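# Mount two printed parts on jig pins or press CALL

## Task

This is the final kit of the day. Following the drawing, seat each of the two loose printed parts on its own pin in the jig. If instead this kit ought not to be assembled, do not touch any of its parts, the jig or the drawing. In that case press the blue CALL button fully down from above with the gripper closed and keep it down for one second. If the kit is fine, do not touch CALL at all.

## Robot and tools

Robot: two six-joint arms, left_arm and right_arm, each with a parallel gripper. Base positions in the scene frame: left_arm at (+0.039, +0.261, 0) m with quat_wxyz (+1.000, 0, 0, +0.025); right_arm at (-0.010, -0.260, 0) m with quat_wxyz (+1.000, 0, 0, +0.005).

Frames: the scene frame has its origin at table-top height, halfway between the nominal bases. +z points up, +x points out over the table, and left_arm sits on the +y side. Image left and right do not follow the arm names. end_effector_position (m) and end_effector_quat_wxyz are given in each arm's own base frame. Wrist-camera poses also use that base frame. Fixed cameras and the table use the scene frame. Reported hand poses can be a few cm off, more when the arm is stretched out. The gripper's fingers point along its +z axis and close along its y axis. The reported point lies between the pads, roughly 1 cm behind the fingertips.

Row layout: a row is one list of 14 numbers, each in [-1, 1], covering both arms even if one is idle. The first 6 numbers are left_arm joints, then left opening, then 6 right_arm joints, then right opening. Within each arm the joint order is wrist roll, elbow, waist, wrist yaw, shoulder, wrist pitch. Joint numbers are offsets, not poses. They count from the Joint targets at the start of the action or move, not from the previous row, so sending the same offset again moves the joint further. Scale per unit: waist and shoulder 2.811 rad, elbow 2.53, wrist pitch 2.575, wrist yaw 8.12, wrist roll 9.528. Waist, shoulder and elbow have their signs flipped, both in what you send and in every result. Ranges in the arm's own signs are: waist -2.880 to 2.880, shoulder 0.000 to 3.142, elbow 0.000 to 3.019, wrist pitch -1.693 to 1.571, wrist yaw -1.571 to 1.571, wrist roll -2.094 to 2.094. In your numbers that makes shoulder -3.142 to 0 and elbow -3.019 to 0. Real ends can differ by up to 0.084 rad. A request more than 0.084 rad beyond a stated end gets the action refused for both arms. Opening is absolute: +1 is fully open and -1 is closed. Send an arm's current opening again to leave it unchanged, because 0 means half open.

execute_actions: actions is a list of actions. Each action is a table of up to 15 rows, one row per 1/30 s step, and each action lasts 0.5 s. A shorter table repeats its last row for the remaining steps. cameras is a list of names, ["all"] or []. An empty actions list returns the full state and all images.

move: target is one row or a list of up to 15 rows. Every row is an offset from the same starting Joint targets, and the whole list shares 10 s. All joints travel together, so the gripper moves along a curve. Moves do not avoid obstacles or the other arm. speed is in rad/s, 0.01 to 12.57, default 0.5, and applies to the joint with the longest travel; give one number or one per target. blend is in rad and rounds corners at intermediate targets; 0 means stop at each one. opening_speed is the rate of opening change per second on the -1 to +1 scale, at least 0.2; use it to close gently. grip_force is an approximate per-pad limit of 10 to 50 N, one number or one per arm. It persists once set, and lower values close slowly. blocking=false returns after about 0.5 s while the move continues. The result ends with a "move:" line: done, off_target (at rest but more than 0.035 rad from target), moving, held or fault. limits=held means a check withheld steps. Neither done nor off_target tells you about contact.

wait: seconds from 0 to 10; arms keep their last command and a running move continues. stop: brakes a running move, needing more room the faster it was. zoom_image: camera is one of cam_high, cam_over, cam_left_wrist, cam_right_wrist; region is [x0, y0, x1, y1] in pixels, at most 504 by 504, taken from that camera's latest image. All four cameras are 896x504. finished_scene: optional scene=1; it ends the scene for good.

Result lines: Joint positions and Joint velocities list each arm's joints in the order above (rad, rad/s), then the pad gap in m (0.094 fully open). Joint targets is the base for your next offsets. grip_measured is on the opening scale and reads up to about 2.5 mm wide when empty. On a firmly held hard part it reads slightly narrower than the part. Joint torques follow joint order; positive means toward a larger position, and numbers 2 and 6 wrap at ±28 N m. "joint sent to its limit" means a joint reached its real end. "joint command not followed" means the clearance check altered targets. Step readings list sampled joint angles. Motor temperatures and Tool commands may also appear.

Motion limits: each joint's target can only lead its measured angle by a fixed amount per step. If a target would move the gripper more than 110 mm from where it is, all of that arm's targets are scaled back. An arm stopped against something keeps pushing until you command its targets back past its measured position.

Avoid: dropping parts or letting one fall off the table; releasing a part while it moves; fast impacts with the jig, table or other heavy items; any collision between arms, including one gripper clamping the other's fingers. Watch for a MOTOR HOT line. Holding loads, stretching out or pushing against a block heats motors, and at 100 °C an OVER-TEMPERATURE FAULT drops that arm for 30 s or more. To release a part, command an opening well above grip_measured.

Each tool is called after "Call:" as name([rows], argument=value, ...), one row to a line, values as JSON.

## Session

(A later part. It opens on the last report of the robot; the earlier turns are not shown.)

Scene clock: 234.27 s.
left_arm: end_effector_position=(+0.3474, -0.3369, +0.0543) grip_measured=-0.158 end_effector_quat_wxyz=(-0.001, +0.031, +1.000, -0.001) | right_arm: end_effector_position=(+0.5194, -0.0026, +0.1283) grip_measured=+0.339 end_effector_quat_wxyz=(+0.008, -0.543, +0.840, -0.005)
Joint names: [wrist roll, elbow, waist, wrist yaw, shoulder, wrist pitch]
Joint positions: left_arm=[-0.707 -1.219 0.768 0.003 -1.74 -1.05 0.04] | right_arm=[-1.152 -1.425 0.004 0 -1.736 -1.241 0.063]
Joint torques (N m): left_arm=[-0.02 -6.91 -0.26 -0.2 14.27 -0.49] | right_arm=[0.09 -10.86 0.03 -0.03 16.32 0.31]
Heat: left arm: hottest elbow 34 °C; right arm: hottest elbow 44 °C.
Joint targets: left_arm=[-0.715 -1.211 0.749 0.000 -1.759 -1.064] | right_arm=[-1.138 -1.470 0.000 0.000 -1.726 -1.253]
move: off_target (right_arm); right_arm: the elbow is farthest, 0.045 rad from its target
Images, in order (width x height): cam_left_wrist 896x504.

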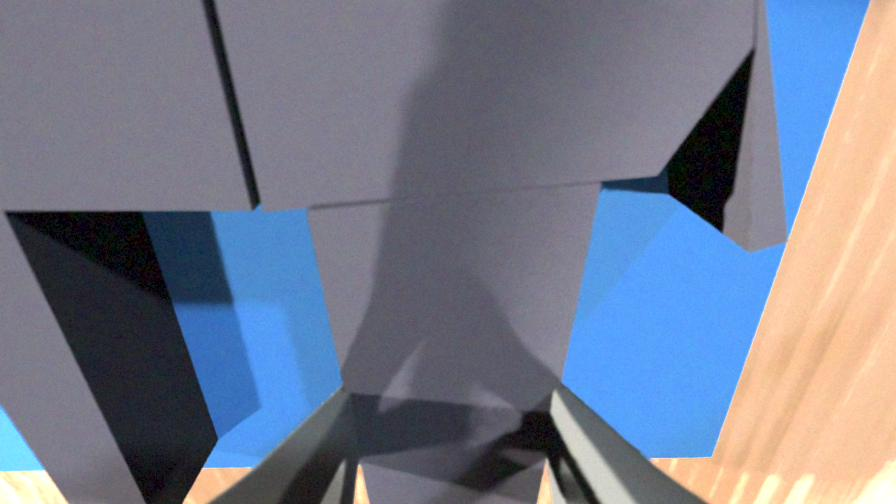

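Call:
move(target=[0, 0.0047, 0.0025, 0, 0.006, 0.008, -0.3, 0, 0, 0, 0, 0, 0, 0.34], speed=0.03, cameras=["cam_left_wrist"])

Call:
zoom_image(camera="cam_left_wrist", region=[220, 140, 420, 250])

Call:
zoom_image(camera="cam_left_wrist", region=[540, 110, 740, 220])

Scene clock: 237.20 s.
left_arm: end_effector_position=(+0.3478, -0.3372, +0.0539) grip_measured=-0.158 end_effector_quat_wxyz=(+0.000, +0.031, +1.000, -0.002) | right_arm: end_effector_position=(+0.5194, -0.0026, +0.1283) grip_measured=+0.339 end_effector_quat_wxyz=(+0.008, -0.543, +0.840, -0.005)
Joint names: [wrist roll, elbow, waist, wrist yaw, shoulder, wrist pitch]
Joint positions: left_arm=[-0.707 -1.218 0.768 0.003 -1.74 -1.046 0.04] | right_arm=[-1.152 -1.425 0.004 0 -1.736 -1.241 0.063]
Joint torques (N m): left_arm=[0.02 -5.97 0.32 -0.21 15.74 0.12] | right_arm=[0.07 -10.84 -0.21 -0.03 16.62 0.27]
Heat: left arm: hottest elbow 33 °C; right arm: hottest elbow 44 °C.
Joint targets: left_arm=[-0.715 -1.199 0.756 0.000 -1.742 -1.043] | right_arm=[-1.138 -1.470 0.000 0.000 -1.726 -1.253]
move: off_target (right_arm); right_arm: the elbow is farthest, 0.045 rad from its target
Images, in order (width x height): cam_left_wrist 896x504.

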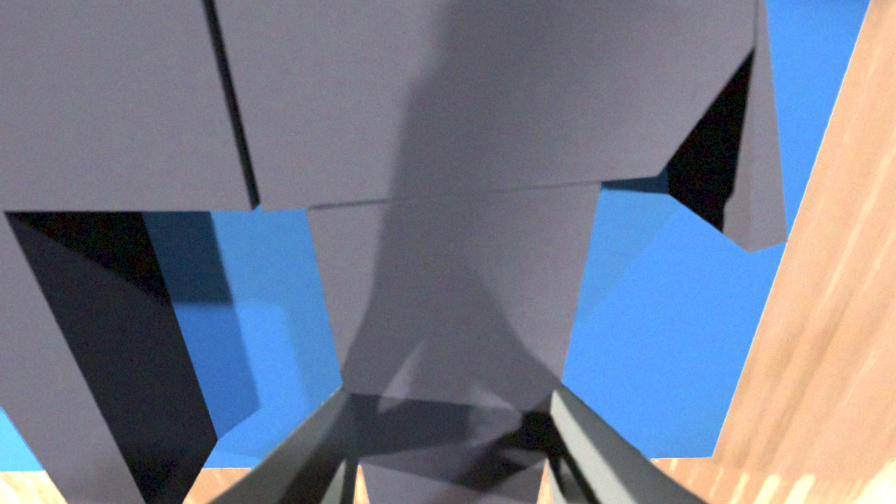

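Scaled by 2.520 from the camera's 896x504 image, which has a finer 1280x720 frame.

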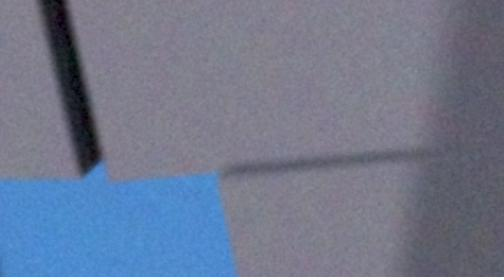

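Scaled by 2.520 from the camera's 896x504 image, which has a finer 1280x720 frame.

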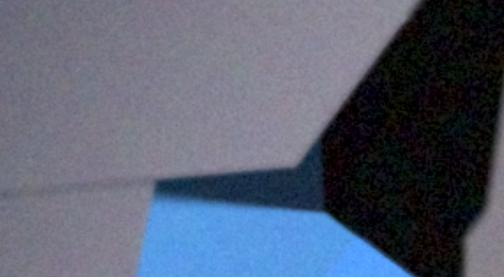

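Call:
wait(seconds=0.05, cameras=["cam_high", "cam_right_wrist"])

Scene clock: 238.77 s.
left_arm: end_effector_position=(+0.3479, -0.3373, +0.0539) grip_measured=-0.158 end_effector_quat_wxyz=(+0.000, +0.031, +1.000, -0.002) | right_arm: end_effector_position=(+0.5194, -0.0026, +0.1283) grip_measured=+0.339 end_effector_quat_wxyz=(+0.008, -0.543, +0.840, -0.005)
Joint names: [wrist roll, elbow, waist, wrist yaw, shoulder, wrist pitch]
Joint positions: left_arm=[-0.707 -1.218 0.768 0.003 -1.74 -1.045 0.04] | right_arm=[-1.152 -1.425 0.004 0 -1.736 -1.241 0.063]
Joint torques (N m): left_arm=[-0.03 -5.86 0.67 -0.2 15.15 0.02] | right_arm=[0.09 -10.81 -0.21 -0.04 16.38 0.25]
Heat: left arm: hottest elbow 33 °C; right arm: hottest elbow 44 °C.
Joint targets: left_arm=[-0.715 -1.199 0.756 0.000 -1.742 -1.043] | right_arm=[-1.138 -1.470 0.000 0.000 -1.726 -1.253]
Tool commands: left_gripper/opening=-0.3 right_gripper/opening=+0.34
wait: 0.07 s; at rest from the start
Images, in order (width x height): cam_high 896x504, cam_right_wrist 896x504.

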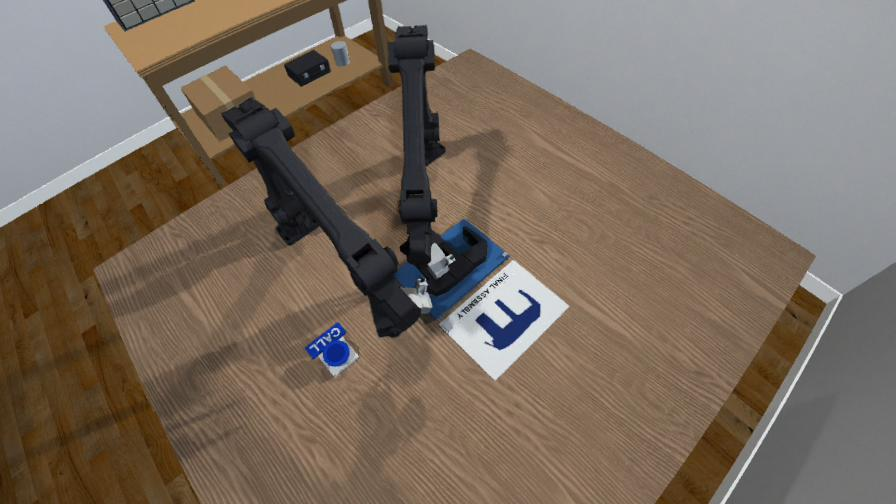

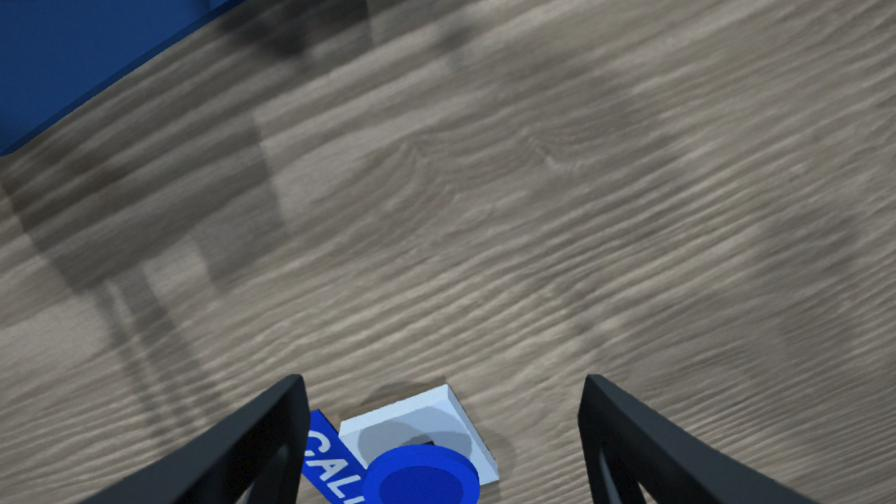

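Call:
move([
  [0, -0.0289, 0, 0, 0.0082, -0.0047, -0.3, 0, 0, 0, 0, 0, 0, 0.34],
  [0, -0.0322, 0, 0, 0.0104, -0.0096, -0.3, 0, 0, 0, 0, 0, 0, 0.34],
], speed=0.06, cameras=["cam_left_wrist"])

Call:
zoom_image(camera="cam_left_wrist", region=[240, 130, 440, 240])

Call:
zoom_image(camera="cam_left_wrist", region=[520, 110, 720, 220])

Scene clock: 242.17 s.
left_arm: end_effector_position=(+0.3467, -0.3362, +0.0559) grip_measured=-0.158 end_effector_quat_wxyz=(-0.003, +0.031, +1.000, +0.001) | right_arm: end_effector_position=(+0.5194, -0.0026, +0.1283) grip_measured=+0.339 end_effector_quat_wxyz=(+0.008, -0.543, +0.840, -0.005)
Joint names: [wrist roll, elbow, waist, wrist yaw, shoulder, wrist pitch]
Joint positions: left_arm=[-0.707 -1.223 0.768 0.003 -1.739 -1.06 0.04] | right_arm=[-1.152 -1.425 0.004 0 -1.736 -1.241 0.063]
Joint torques (N m): left_arm=[-0.01 -12.52 0.38 -0.19 18.2 -0.1] | right_arm=[0.08 -10.76 -0.21 -0.04 16.32 0.24]
Heat: left arm: hottest elbow 33 °C; right arm: hottest elbow 44 °C.
Joint targets: left_arm=[-0.715 -1.281 0.756 0.000 -1.713 -1.068] | right_arm=[-1.138 -1.470 0.000 0.000 -1.726 -1.253]
move: off_target (left_arm, right_arm); left_arm: the elbow is farthest, 0.058 rad from its target; right_arm: the elbow is farthest, 0.045 rad from its target
Images, in order (width x height): cam_left_wrist 896x504.

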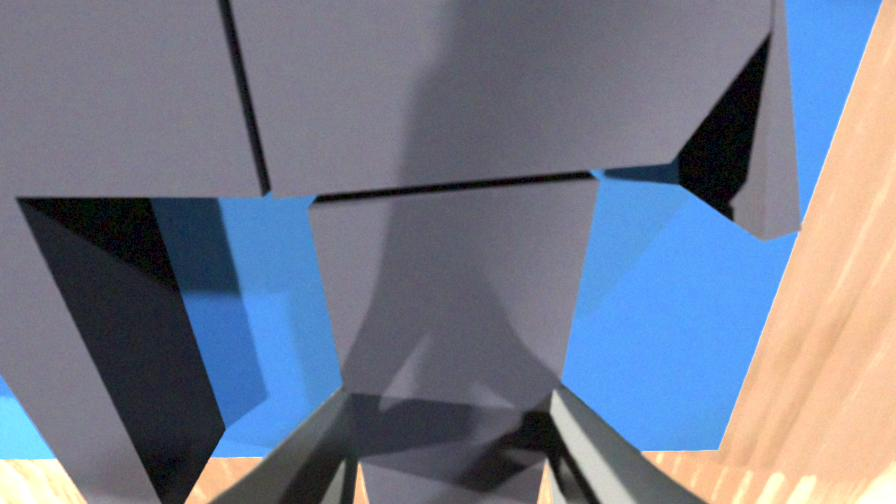

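Scaled by 2.520 from the camera's 896x504 image, which has a finer 1280x720 frame.

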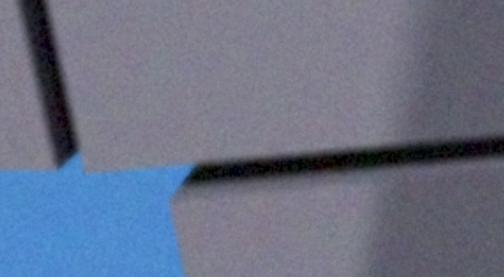

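Scaled by 2.520 from the camera's 896x504 image, which has a finer 1280x720 frame.

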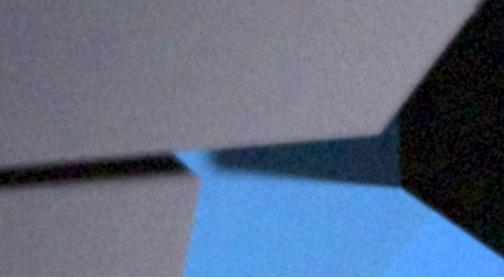

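Call:
move([
  [0, 0, 0, 0, -0.0114, 0, -0.3, 0, 0, 0, 0, 0, 0, 0.34],
  [0, -0.0013, -0.0014, 0, -0.0127, 0, -0.3, 0, 0, 0, 0, 0, 0, 0.34],
  [0, 0.0225, -0.0014, 0, -0.0127, 0.006, -0.3, 0, 0, 0, 0, 0, 0, 0.34],
], speed=0.06, cameras=["cam_left_wrist"])

Call:
zoom_image(camera="cam_left_wrist", region=[240, 130, 440, 240])

Call:
zoom_image(camera="cam_left_wrist", region=[520, 110, 720, 220])

Scene clock: 246.60 s.
left_arm: end_effector_position=(+0.3475, -0.3364, +0.0558) grip_measured=-0.158 end_effector_quat_wxyz=(-0.003, +0.030, +1.000, +0.001) | right_arm: end_effector_position=(+0.5194, -0.0026, +0.1283) grip_measured=+0.339 end_effector_quat_wxyz=(+0.008, -0.543, +0.840, -0.005)
Joint names: [wrist roll, elbow, waist, wrist yaw, shoulder, wrist pitch]
Joint positions: left_arm=[-0.707 -1.225 0.767 0.003 -1.741 -1.061 0.04] | right_arm=[-1.152 -1.425 0.004 0 -1.736 -1.241 0.063]
Joint torques (N m): left_arm=[0 -7.46 0.44 -0.18 15.44 0.29] | right_arm=[0.08 -10.84 -0.09 -0.04 16.5 0.28]
Heat: left arm: hottest elbow 34 °C; right arm: hottest elbow 44 °C.
Joint targets: left_arm=[-0.715 -1.224 0.752 0.000 -1.748 -1.052] | right_arm=[-1.138 -1.470 0.000 0.000 -1.726 -1.253]
move: off_target (right_arm); right_arm: the elbow is farthest, 0.045 rad from its target
Images, in order (width x height): cam_left_wrist 896x504.

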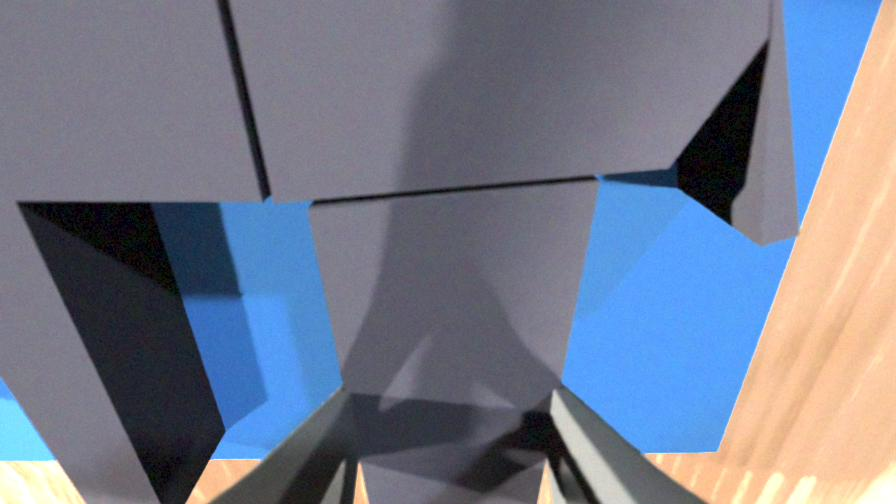

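Scaled by 2.520 from the camera's 896x504 image, which has a finer 1280x720 frame.

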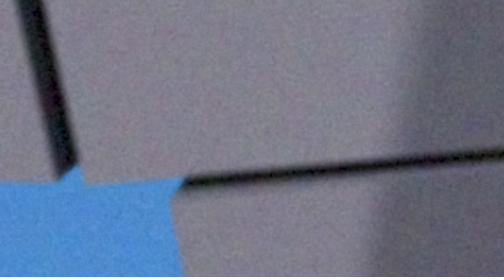

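Scaled by 2.520 from the camera's 896x504 image, which has a finer 1280x720 frame.

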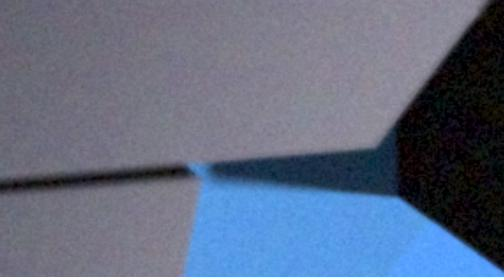

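Call:
move([
  [0, 0, -0.0006, 0, -0.0007, 0, -0.3, 0, 0, 0, 0, 0, 0, 0.34],
  [0, 0.0032, -0.0006, 0, -0.0014, 0.002, -0.3, 0, 0, 0, 0, 0, 0, 0.34],
], speed=0.02, cameras=["cam_left_wrist"])

Call:
zoom_image(camera="cam_left_wrist", region=[240, 130, 440, 240])

Call:
zoom_image(camera="cam_left_wrist", region=[520, 110, 720, 220])

Scene clock: 249.43 s.
left_arm: end_effector_position=(+0.3474, -0.3356, +0.0546) grip_measured=-0.158 end_effector_quat_wxyz=(-0.003, +0.030, +1.000, +0.001) | right_arm: end_effector_position=(+0.5194, -0.0026, +0.1283) grip_measured=+0.339 end_effector_quat_wxyz=(+0.008, -0.543, +0.840, -0.005)
Joint names: [wrist roll, elbow, waist, wrist yaw, shoulder, wrist pitch]
Joint positions: left_arm=[-0.707 -1.222 0.766 0.003 -1.741 -1.058 0.04] | right_arm=[-1.152 -1.425 0.004 0 -1.736 -1.241 0.063]
Joint torques (N m): left_arm=[0.03 -6.94 0.44 -0.19 14.8 0.59] | right_arm=[0.08 -10.81 -0.09 -0.03 16.73 0.31]
Heat: left arm: hottest elbow 34 °C; right arm: hottest elbow 45 °C.
Joint targets: left_arm=[-0.715 -1.216 0.750 0.000 -1.753 -1.047] | right_arm=[-1.138 -1.470 0.000 0.000 -1.726 -1.253]
move: off_target (right_arm); right_arm: the elbow is farthest, 0.045 rad from its target
Images, in order (width x height): cam_left_wrist 896x504.

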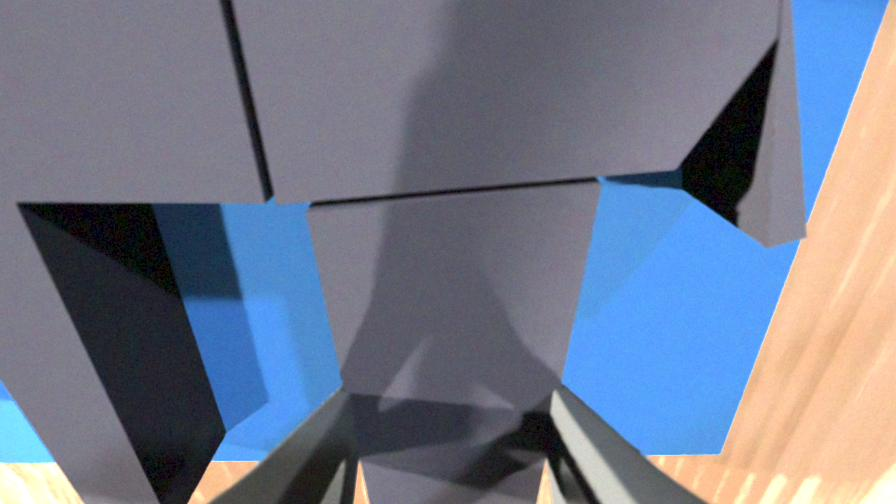

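Scaled by 2.520 from the camera's 896x504 image, which has a finer 1280x720 frame.

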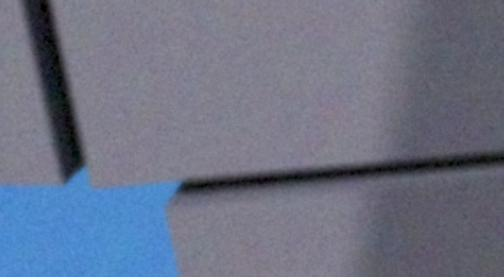

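Scaled by 2.520 from the camera's 896x504 image, which has a finer 1280x720 frame.

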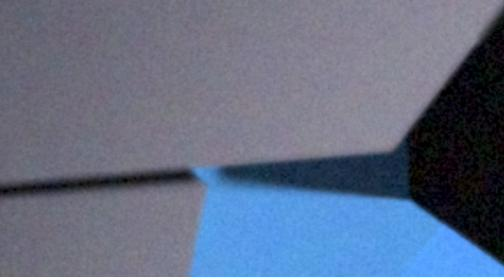

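Call:
move([
  [0, -0.0245, 0, 0, 0.0114, -0.0074, -0.3, 0, 0, 0, 0, 0, 0, 0.34],
  [0, -0.0484, 0, 0, 0.0265, -0.0474, -0.3, 0, 0, 0, 0, 0, 0, 0.34],
  [0, -0.0484, -0.0594, 0, 0.0265, -0.0474, -0.3, 0, 0, 0, 0, 0, 0, 0.34],
], speed=[0.08, 0.15, 0.3], blend=[0.0, 0.02, 0.0], cameras=["cam_left_wrist", "cam_over"])

Scene clock: 256.17 s.
left_arm: end_effector_position=(+0.4016, -0.2702, +0.0902) grip_measured=-0.158 end_effector_quat_wxyz=(-0.008, -0.058, +0.998, +0.004) | right_arm: end_effector_position=(+0.5194, -0.0026, +0.1283) grip_measured=+0.339 end_effector_quat_wxyz=(+0.008, -0.543, +0.840, -0.005)
Joint names: [wrist roll, elbow, waist, wrist yaw, shoulder, wrist pitch]
Joint positions: left_arm=[-0.707 -1.281 0.59 0.003 -1.708 -1.162 0.04] | right_arm=[-1.152 -1.425 0.004 0 -1.736 -1.241 0.063]
Joint torques (N m): left_arm=[0 -12.71 1.26 -0.19 18.49 -0.27] | right_arm=[0.08 -10.81 -0.09 -0.04 16.38 0.28]
Heat: left arm: hottest elbow 34 °C; right arm: hottest elbow 45 °C.
Joint targets: left_arm=[-0.715 -1.338 0.583 0.000 -1.678 -1.169] | right_arm=[-1.138 -1.470 0.000 0.000 -1.726 -1.253]
move: off_target (left_arm, right_arm); left_arm: the elbow is farthest, 0.058 rad from its target; right_arm: the elbow is farthest, 0.045 rad from its target
Images, in order (width x height): cam_over 896x504, cam_left_wrist 896x504.

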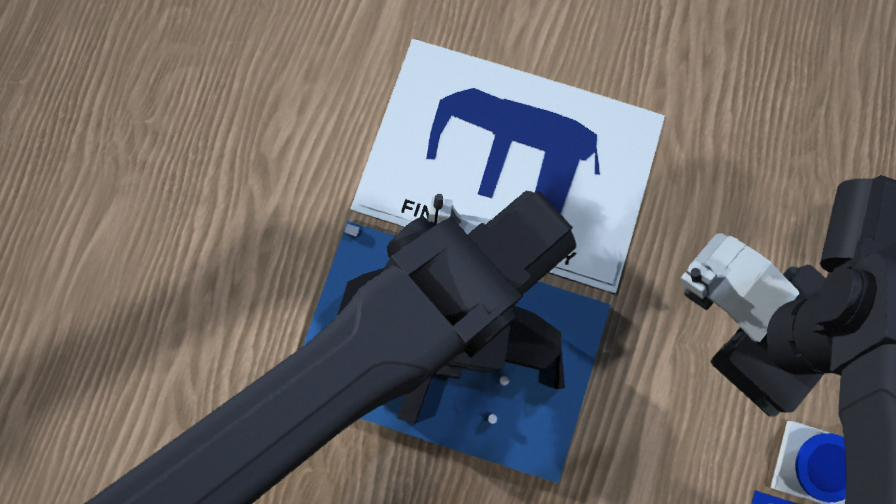

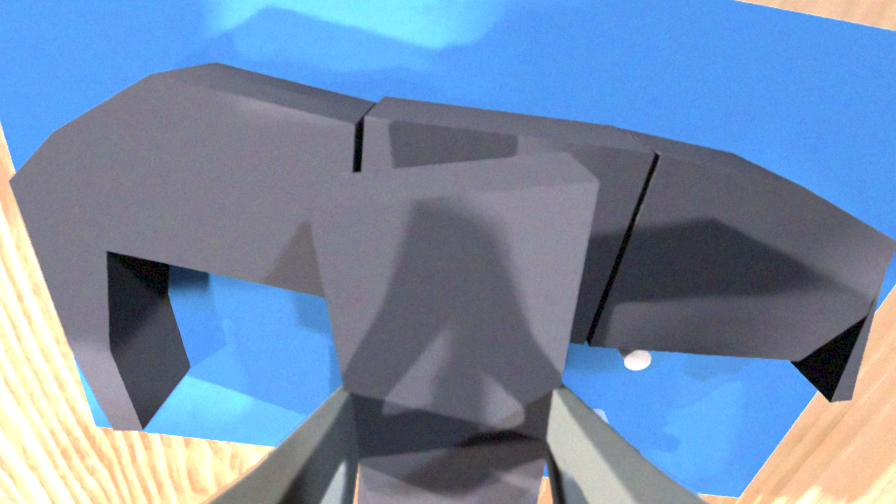

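Call:
zoom_image(camera="cam_over", region=[420, 320, 620, 460])

Call:
zoom_image(camera="cam_left_wrist", region=[560, 310, 700, 450])

Call:
zoom_image(camera="cam_left_wrist", region=[700, 280, 896, 420])

Call:
zoom_image(camera="cam_left_wrist", region=[280, 130, 640, 430])

Scaled by 2.520 from the camera's 896x504 image, which has a finer 1280x720 frame.

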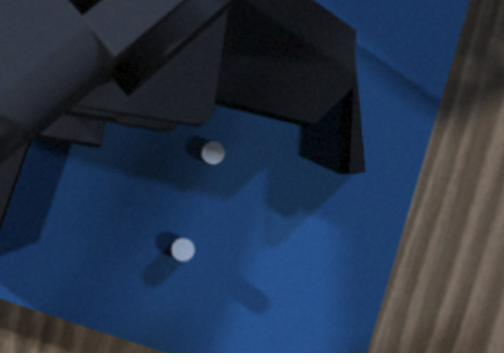

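Scaled by 3.600 from the camera's 896x504 image, which has a finer 1280x720 frame.

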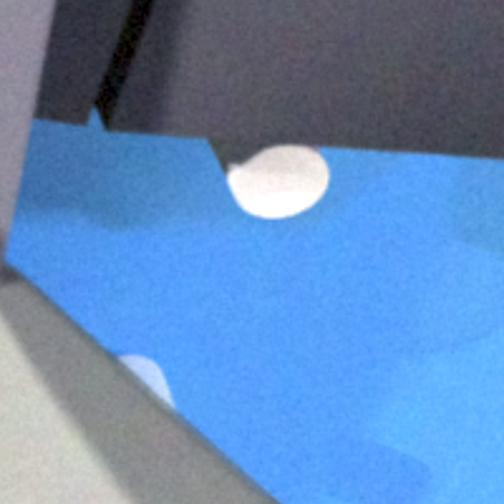

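Scaled by 2.571 from the camera's 896x504 image, which has a finer 1280x720 frame.

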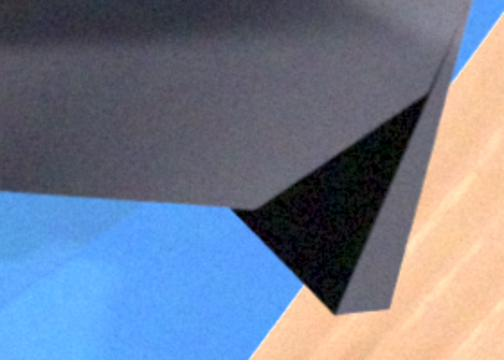

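Scaled by 1.400 from the camera's 896x504 image, which has a finer 1280x720 frame.

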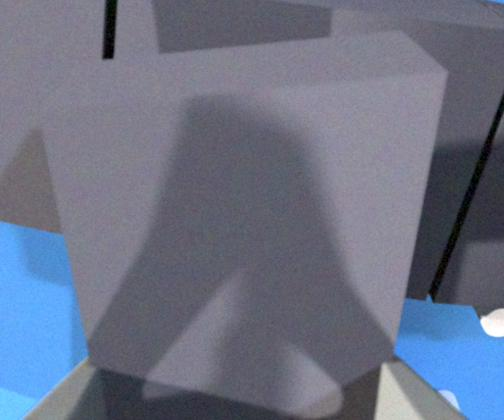

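Call:
zoom_image(camera="cam_over", region=[480, 90, 620, 230])

Call:
zoom_image(camera="cam_over", region=[460, 340, 600, 480])

Scaled by 3.600 from the camera's 896x504 image, which has a finer 1280x720 frame.

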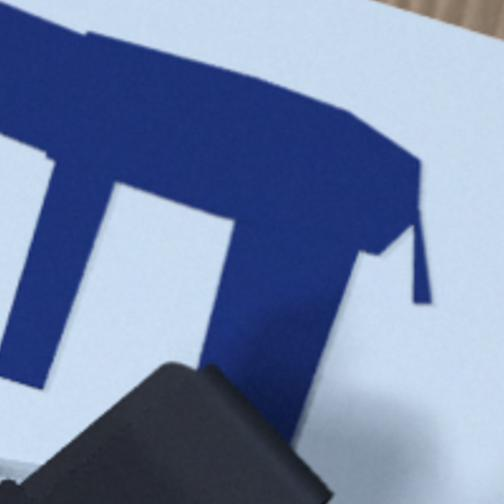

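Scaled by 3.600 from the camera's 896x504 image, which has a finer 1280x720 frame.

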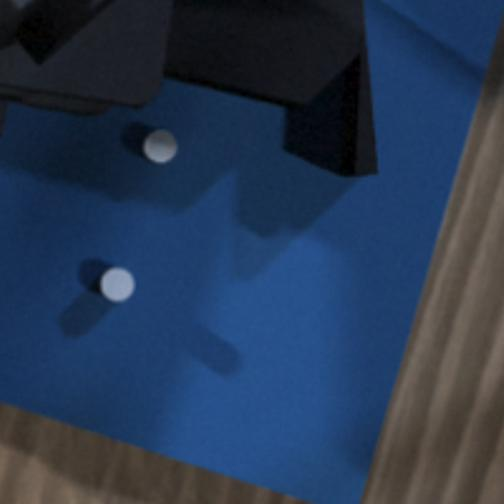

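Call:
zoom_image(camera="cam_over", region=[536, 130, 606, 180])

Call:
zoom_image(camera="cam_over", region=[490, 355, 580, 440])

Scaled by 7.200 from the camera's 896x504 image, which has a finer 1280x720 frame.

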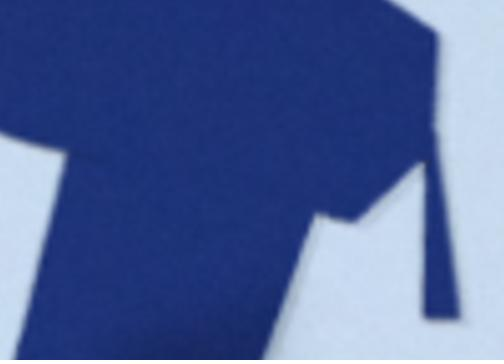

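Scaled by 5.600 from the camera's 896x504 image, which has a finer 1280x720 frame.

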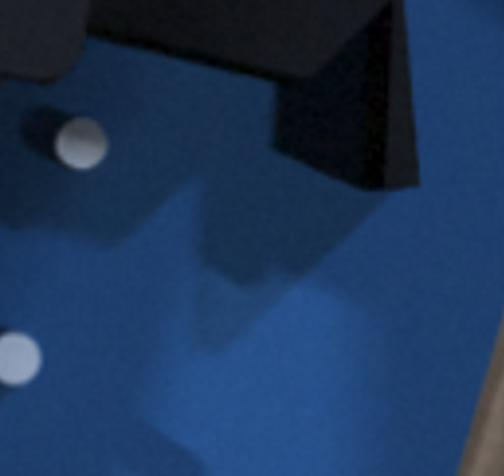

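Call:
move(target=[0, 0, -0.0285, 0, 0, 0, -0.3, 0, 0, 0, 0, 0, 0, 0.34], speed=0.2, cameras=["cam_left_wrist", "cam_over"])

Call:
zoom_image(camera="cam_left_wrist", region=[570, 330, 770, 470])

Call:
zoom_image(camera="cam_left_wrist", region=[740, 330, 896, 450])

Call:
zoom_image(camera="cam_over", region=[440, 290, 600, 440])

Scene clock: 271.90 s.
left_arm: end_effector_position=(+0.4217, -0.2376, +0.0902) grip_measured=-0.158 end_effector_quat_wxyz=(-0.008, -0.098, +0.995, +0.004) | right_arm: end_effector_position=(+0.5194, -0.0026, +0.1283) grip_measured=+0.339 end_effector_quat_wxyz=(+0.008, -0.543, +0.840, -0.005)
Joint names: [wrist roll, elbow, waist, wrist yaw, shoulder, wrist pitch]
Joint positions: left_arm=[-0.707 -1.281 0.511 0.002 -1.708 -1.162 0.04] | right_arm=[-1.152 -1.425 0.004 0 -1.736 -1.241 0.063]
Joint torques (N m): left_arm=[-0.01 -12.78 0.97 -0.2 18.26 -0.31] | right_arm=[0.08 -10.77 -0.03 -0.02 16.38 0.23]
Motor temperatures (°C): left_arm=[26 34 24 25 28 23 28] | right_arm=[24 46 23 22 32 24 27]
Heat: left arm: hottest elbow 34 °C; right arm: hottest elbow 46 °C.
Joint targets: left_arm=[-0.715 -1.338 0.503 0.000 -1.678 -1.169] | right_arm=[-1.138 -1.470 0.000 0.000 -1.726 -1.253]
move: off_target (left_arm, right_arm); left_arm: the elbow is farthest, 0.057 rad from its target; right_arm: the elbow is farthest, 0.045 rad from its target
Images, in order (width x height): cam_over 896x504, cam_left_wrist 896x504.

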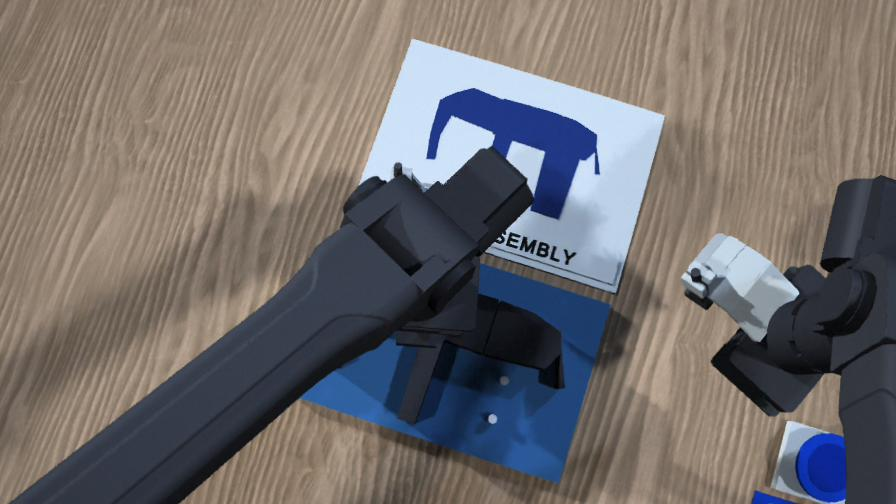

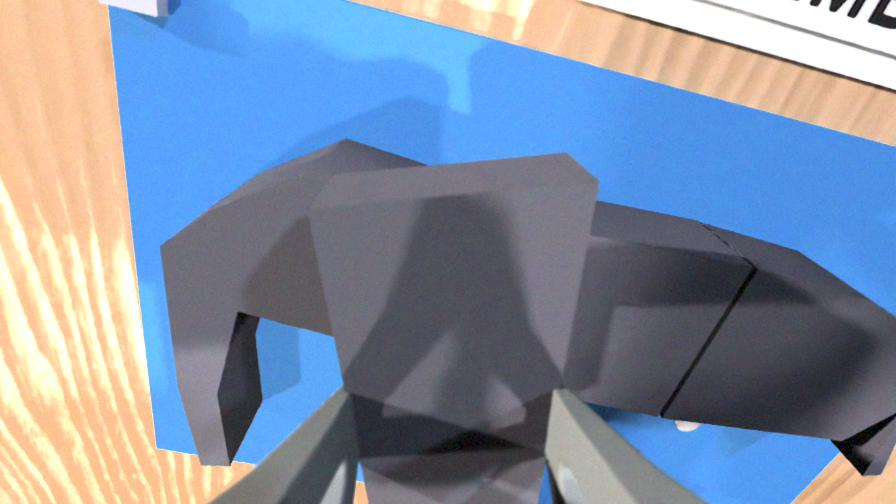

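Scaled by 2.520 from the camera's 896x504 image, which has a finer 1280x720 frame.

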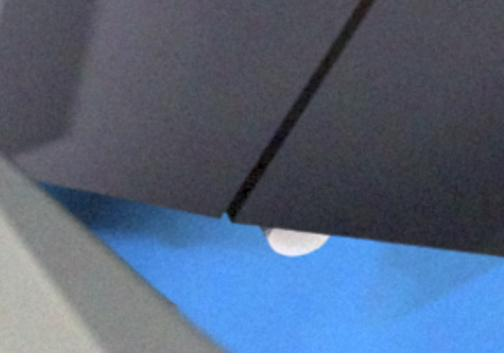

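Scaled by 3.231 from the camera's 896x504 image, which has a finer 1280x720 frame.

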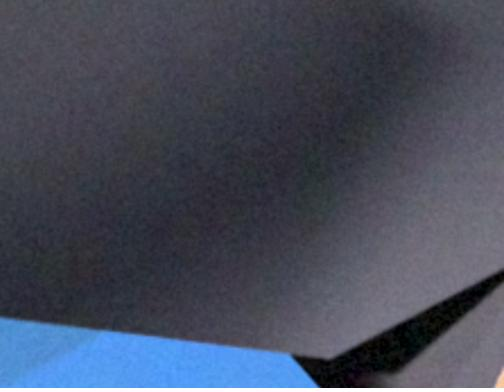

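Scaled by 3.150 from the camera's 896x504 image, which has a finer 1280x720 frame.

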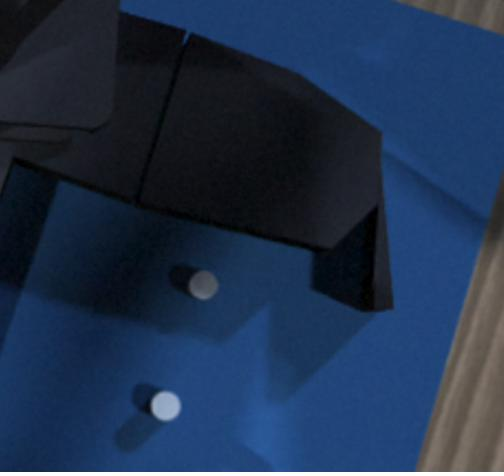

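Call:
move([
  [0, 0.0237, 0.0982, 0, -0.0128, 0.0066, -0.3, 0, 0, 0, 0, 0, 0, 0.34],
  [0, 0.0443, 0.0982, 0, -0.0249, 0.0447, -0.3, 0, 0, 0, 0, 0, 0, 0.34],
], speed=[0.3, 0.12], blend=[0.01, 0.0], cameras=["cam_left_wrist"])

Call:
zoom_image(camera="cam_left_wrist", region=[240, 130, 440, 240])

Call:
zoom_image(camera="cam_left_wrist", region=[520, 110, 720, 220])

Scene clock: 278.93 s.
left_arm: end_effector_position=(+0.3445, -0.3370, +0.0553) grip_measured=-0.158 end_effector_quat_wxyz=(-0.005, +0.033, +0.999, +0.003) | right_arm: end_effector_position=(+0.5194, -0.0026, +0.1283) grip_measured=+0.339 end_effector_quat_wxyz=(+0.008, -0.543, +0.840, -0.005)
Joint names: [wrist roll, elbow, waist, wrist yaw, shoulder, wrist pitch]
Joint positions: left_arm=[-0.707 -1.224 0.773 0.002 -1.741 -1.066 0.04] | right_arm=[-1.152 -1.425 0.004 0 -1.736 -1.241 0.063]
Joint torques (N m): left_arm=[0.01 -7.57 2.32 -0.17 15.68 0.44] | right_arm=[0.09 -10.78 -0.03 -0.04 16.32 0.27]
Heat: left arm: hottest elbow 35 °C; right arm: hottest elbow 46 °C.
Joint targets: left_arm=[-0.715 -1.226 0.779 0.000 -1.748 -1.054] | right_arm=[-1.138 -1.470 0.000 0.000 -1.726 -1.253]
move: off_target (right_arm); right_arm: the elbow is farthest, 0.045 rad from its target
Images, in order (width x height): cam_left_wrist 896x504.

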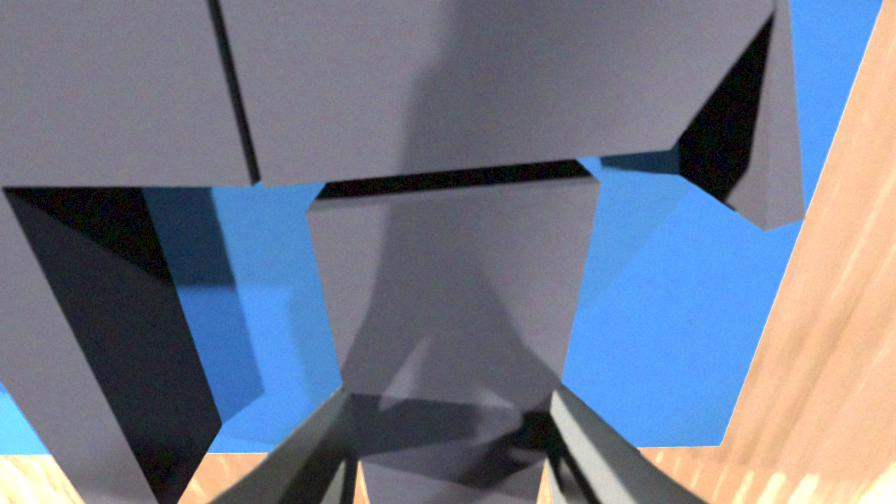

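Scaled by 2.520 from the camera's 896x504 image, which has a finer 1280x720 frame.

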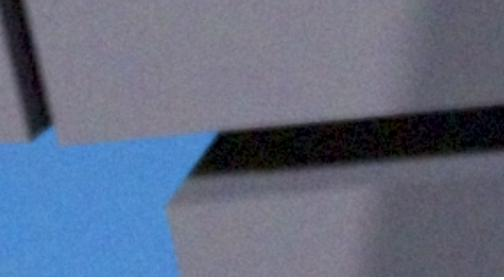

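Scaled by 2.520 from the camera's 896x504 image, which has a finer 1280x720 frame.

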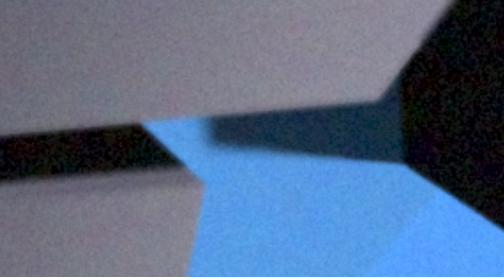

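Call:
zoom_image(camera="cam_left_wrist", region=[290, 170, 370, 230])

Call:
zoom_image(camera="cam_left_wrist", region=[550, 140, 630, 200])

Call:
zoom_image(camera="cam_left_wrist", region=[310, 300, 610, 504])

Scaled by 6.300 from the camera's 896x504 image, which has a finer 1280x720 frame.

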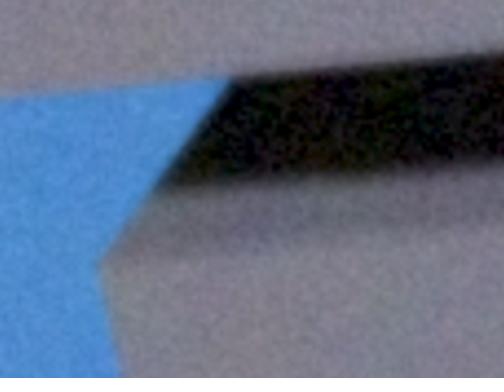

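Scaled by 6.300 from the camera's 896x504 image, which has a finer 1280x720 frame.

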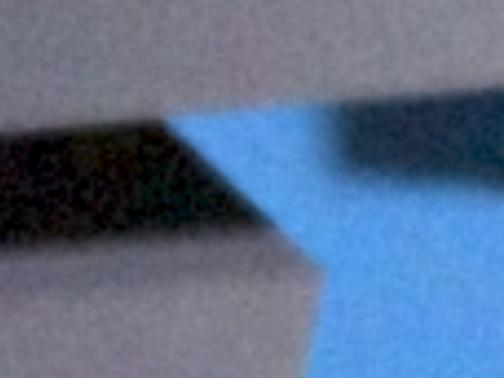

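Scaled by 1.680 from the camera's 896x504 image, which has a finer 1280x720 frame.

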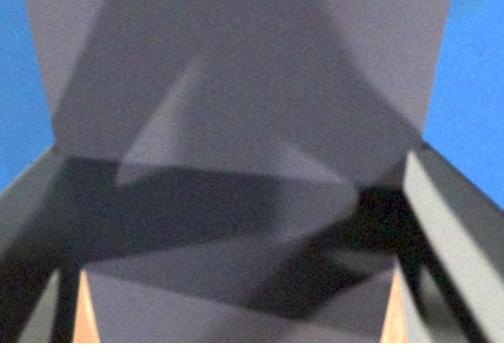

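Call:
move([
  [0.0018, -0.0213, -0.0066, 0, 0, 0, -0.3, 0, 0, 0, 0, 0, 0, 0.34],
  [0.0031, -0.0253, -0.0083, 0, -0.0024, 0, -0.3, 0, 0, 0, 0, 0, 0, 0.34],
], speed=[0.1, 0.03], cameras=["cam_left_wrist"])

Call:
zoom_image(camera="cam_left_wrist", region=[260, 170, 340, 230])

Call:
zoom_image(camera="cam_left_wrist", region=[580, 135, 700, 225])

Scene clock: 286.30 s.
left_arm: end_effector_position=(+0.3474, -0.3391, +0.0549) grip_measured=-0.158 end_effector_quat_wxyz=(-0.004, +0.038, +0.999, +0.002) | right_arm: end_effector_position=(+0.5194, -0.0026, +0.1283) grip_measured=+0.339 end_effector_quat_wxyz=(+0.008, -0.543, +0.840, -0.005)
Joint names: [wrist roll, elbow, waist, wrist yaw, shoulder, wrist pitch]
Joint positions: left_arm=[-0.696 -1.232 0.771 0.002 -1.748 -1.063 0.04] | right_arm=[-1.152 -1.425 0.004 0 -1.736 -1.241 0.063]
Joint torques (N m): left_arm=[0.14 -12.53 0.62 -0.13 15.56 0.38] | right_arm=[0.07 -10.8 0.09 -0.03 16.26 0.35]
Heat: left arm: hottest elbow 35 °C; right arm: hottest elbow 46 °C.
Joint targets: left_arm=[-0.686 -1.290 0.756 0.000 -1.755 -1.054] | right_arm=[-1.138 -1.470 0.000 0.000 -1.726 -1.253]
move: off_target (left_arm, right_arm); left_arm: the elbow is farthest, 0.058 rad from its target; right_arm: the elbow is farthest, 0.045 rad from its target
Images, in order (width x height): cam_left_wrist 896x504.

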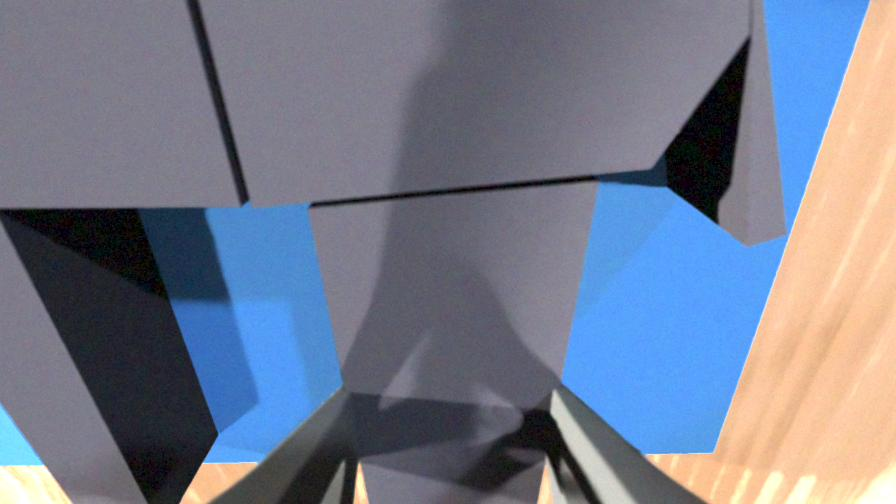

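Scaled by 6.300 from the camera's 896x504 image, which has a finer 1280x720 frame.

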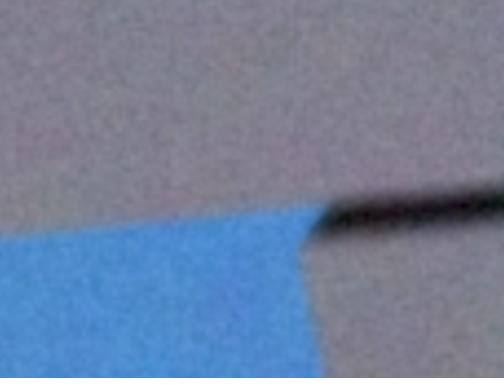

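Scaled by 4.200 from the camera's 896x504 image, which has a finer 1280x720 frame.

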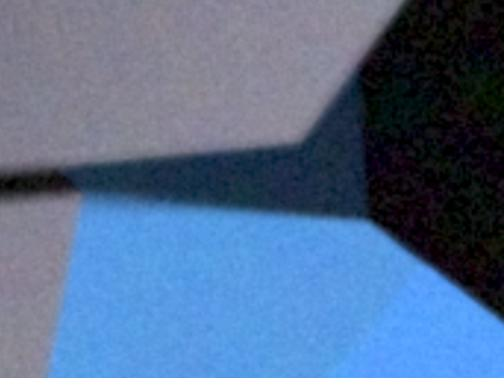

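Call:
zoom_image(camera="cam_left_wrist", region=[210, 170, 290, 230])

Scaled by 6.300 from the camera's 896x504 image, which has a finer 1280x720 frame.

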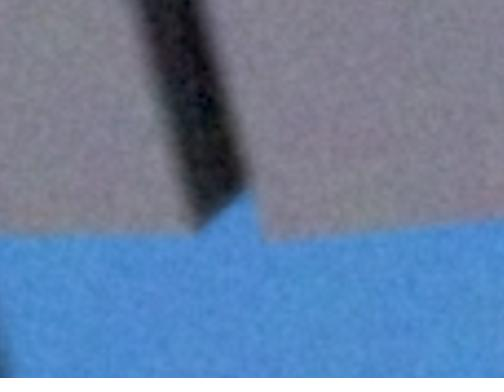

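Call:
move([
  [0, 0.0237, 0, 0, 0.0096, 0, -0.3, 0, 0, 0, 0, 0, 0, 0.34],
  [0.0004, 0.0265, -0.0015, 0, 0.0125, 0.0023, -0.3, 0, 0, 0, 0, 0, 0, 0.34],
], speed=[0.1, 0.02], cameras=["cam_left_wrist"])

Call:
zoom_image(camera="cam_left_wrist", region=[230, 160, 330, 235])

Call:
zoom_image(camera="cam_left_wrist", region=[580, 135, 700, 225])

Scene clock: 290.63 s.
left_arm: end_effector_position=(+0.3476, -0.3382, +0.0544) grip_measured=-0.158 end_effector_quat_wxyz=(-0.003, +0.039, +0.999, +0.001) | right_arm: end_effector_position=(+0.5194, -0.0026, +0.1283) grip_measured=+0.339 end_effector_quat_wxyz=(+0.008, -0.543, +0.840, -0.005)
Joint names: [wrist roll, elbow, waist, wrist yaw, shoulder, wrist pitch]
Joint positions: left_arm=[-0.692 -1.227 0.77 0.002 -1.745 -1.057 0.04] | right_arm=[-1.152 -1.425 0.004 0 -1.736 -1.241 0.063]
Joint torques (N m): left_arm=[0.15 -7.27 0.03 -0.17 18.14 0.4] | right_arm=[0.08 -10.81 -0.21 -0.04 16.21 0.25]
Heat: left arm: hottest elbow 35 °C; right arm: hottest elbow 46 °C.
Joint targets: left_arm=[-0.682 -1.223 0.752 0.000 -1.720 -1.048] | right_arm=[-1.138 -1.470 0.000 0.000 -1.726 -1.253]
move: off_target (right_arm); right_arm: the elbow is farthest, 0.045 rad from its target
Images, in order (width x height): cam_left_wrist 896x504.

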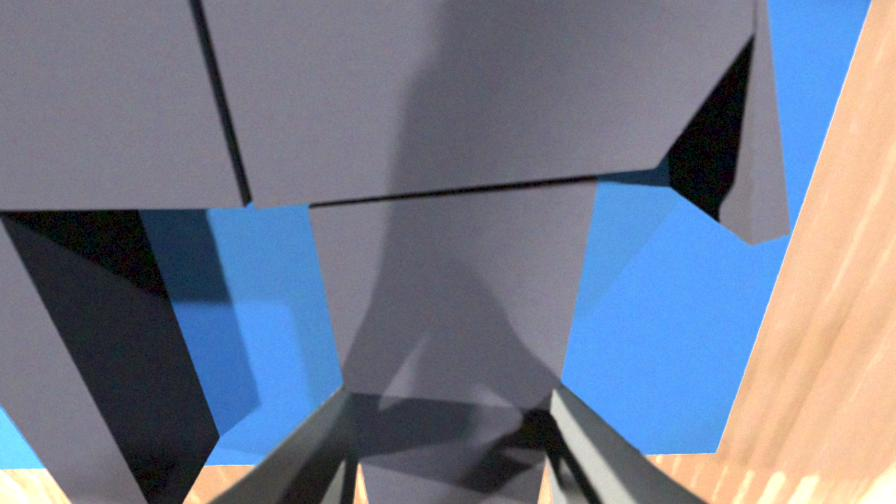

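Scaled by 5.040 from the camera's 896x504 image, which has a finer 1280x720 frame.

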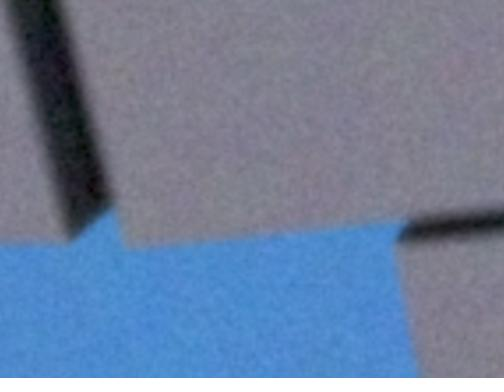

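Scaled by 4.200 from the camera's 896x504 image, which has a finer 1280x720 frame.

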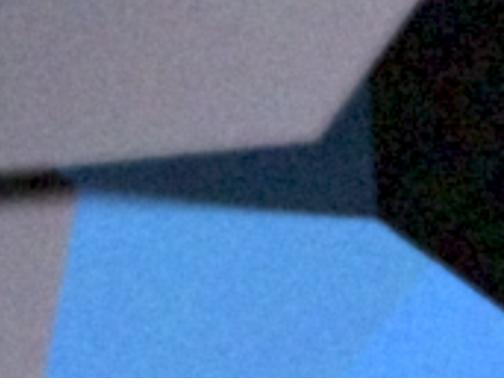

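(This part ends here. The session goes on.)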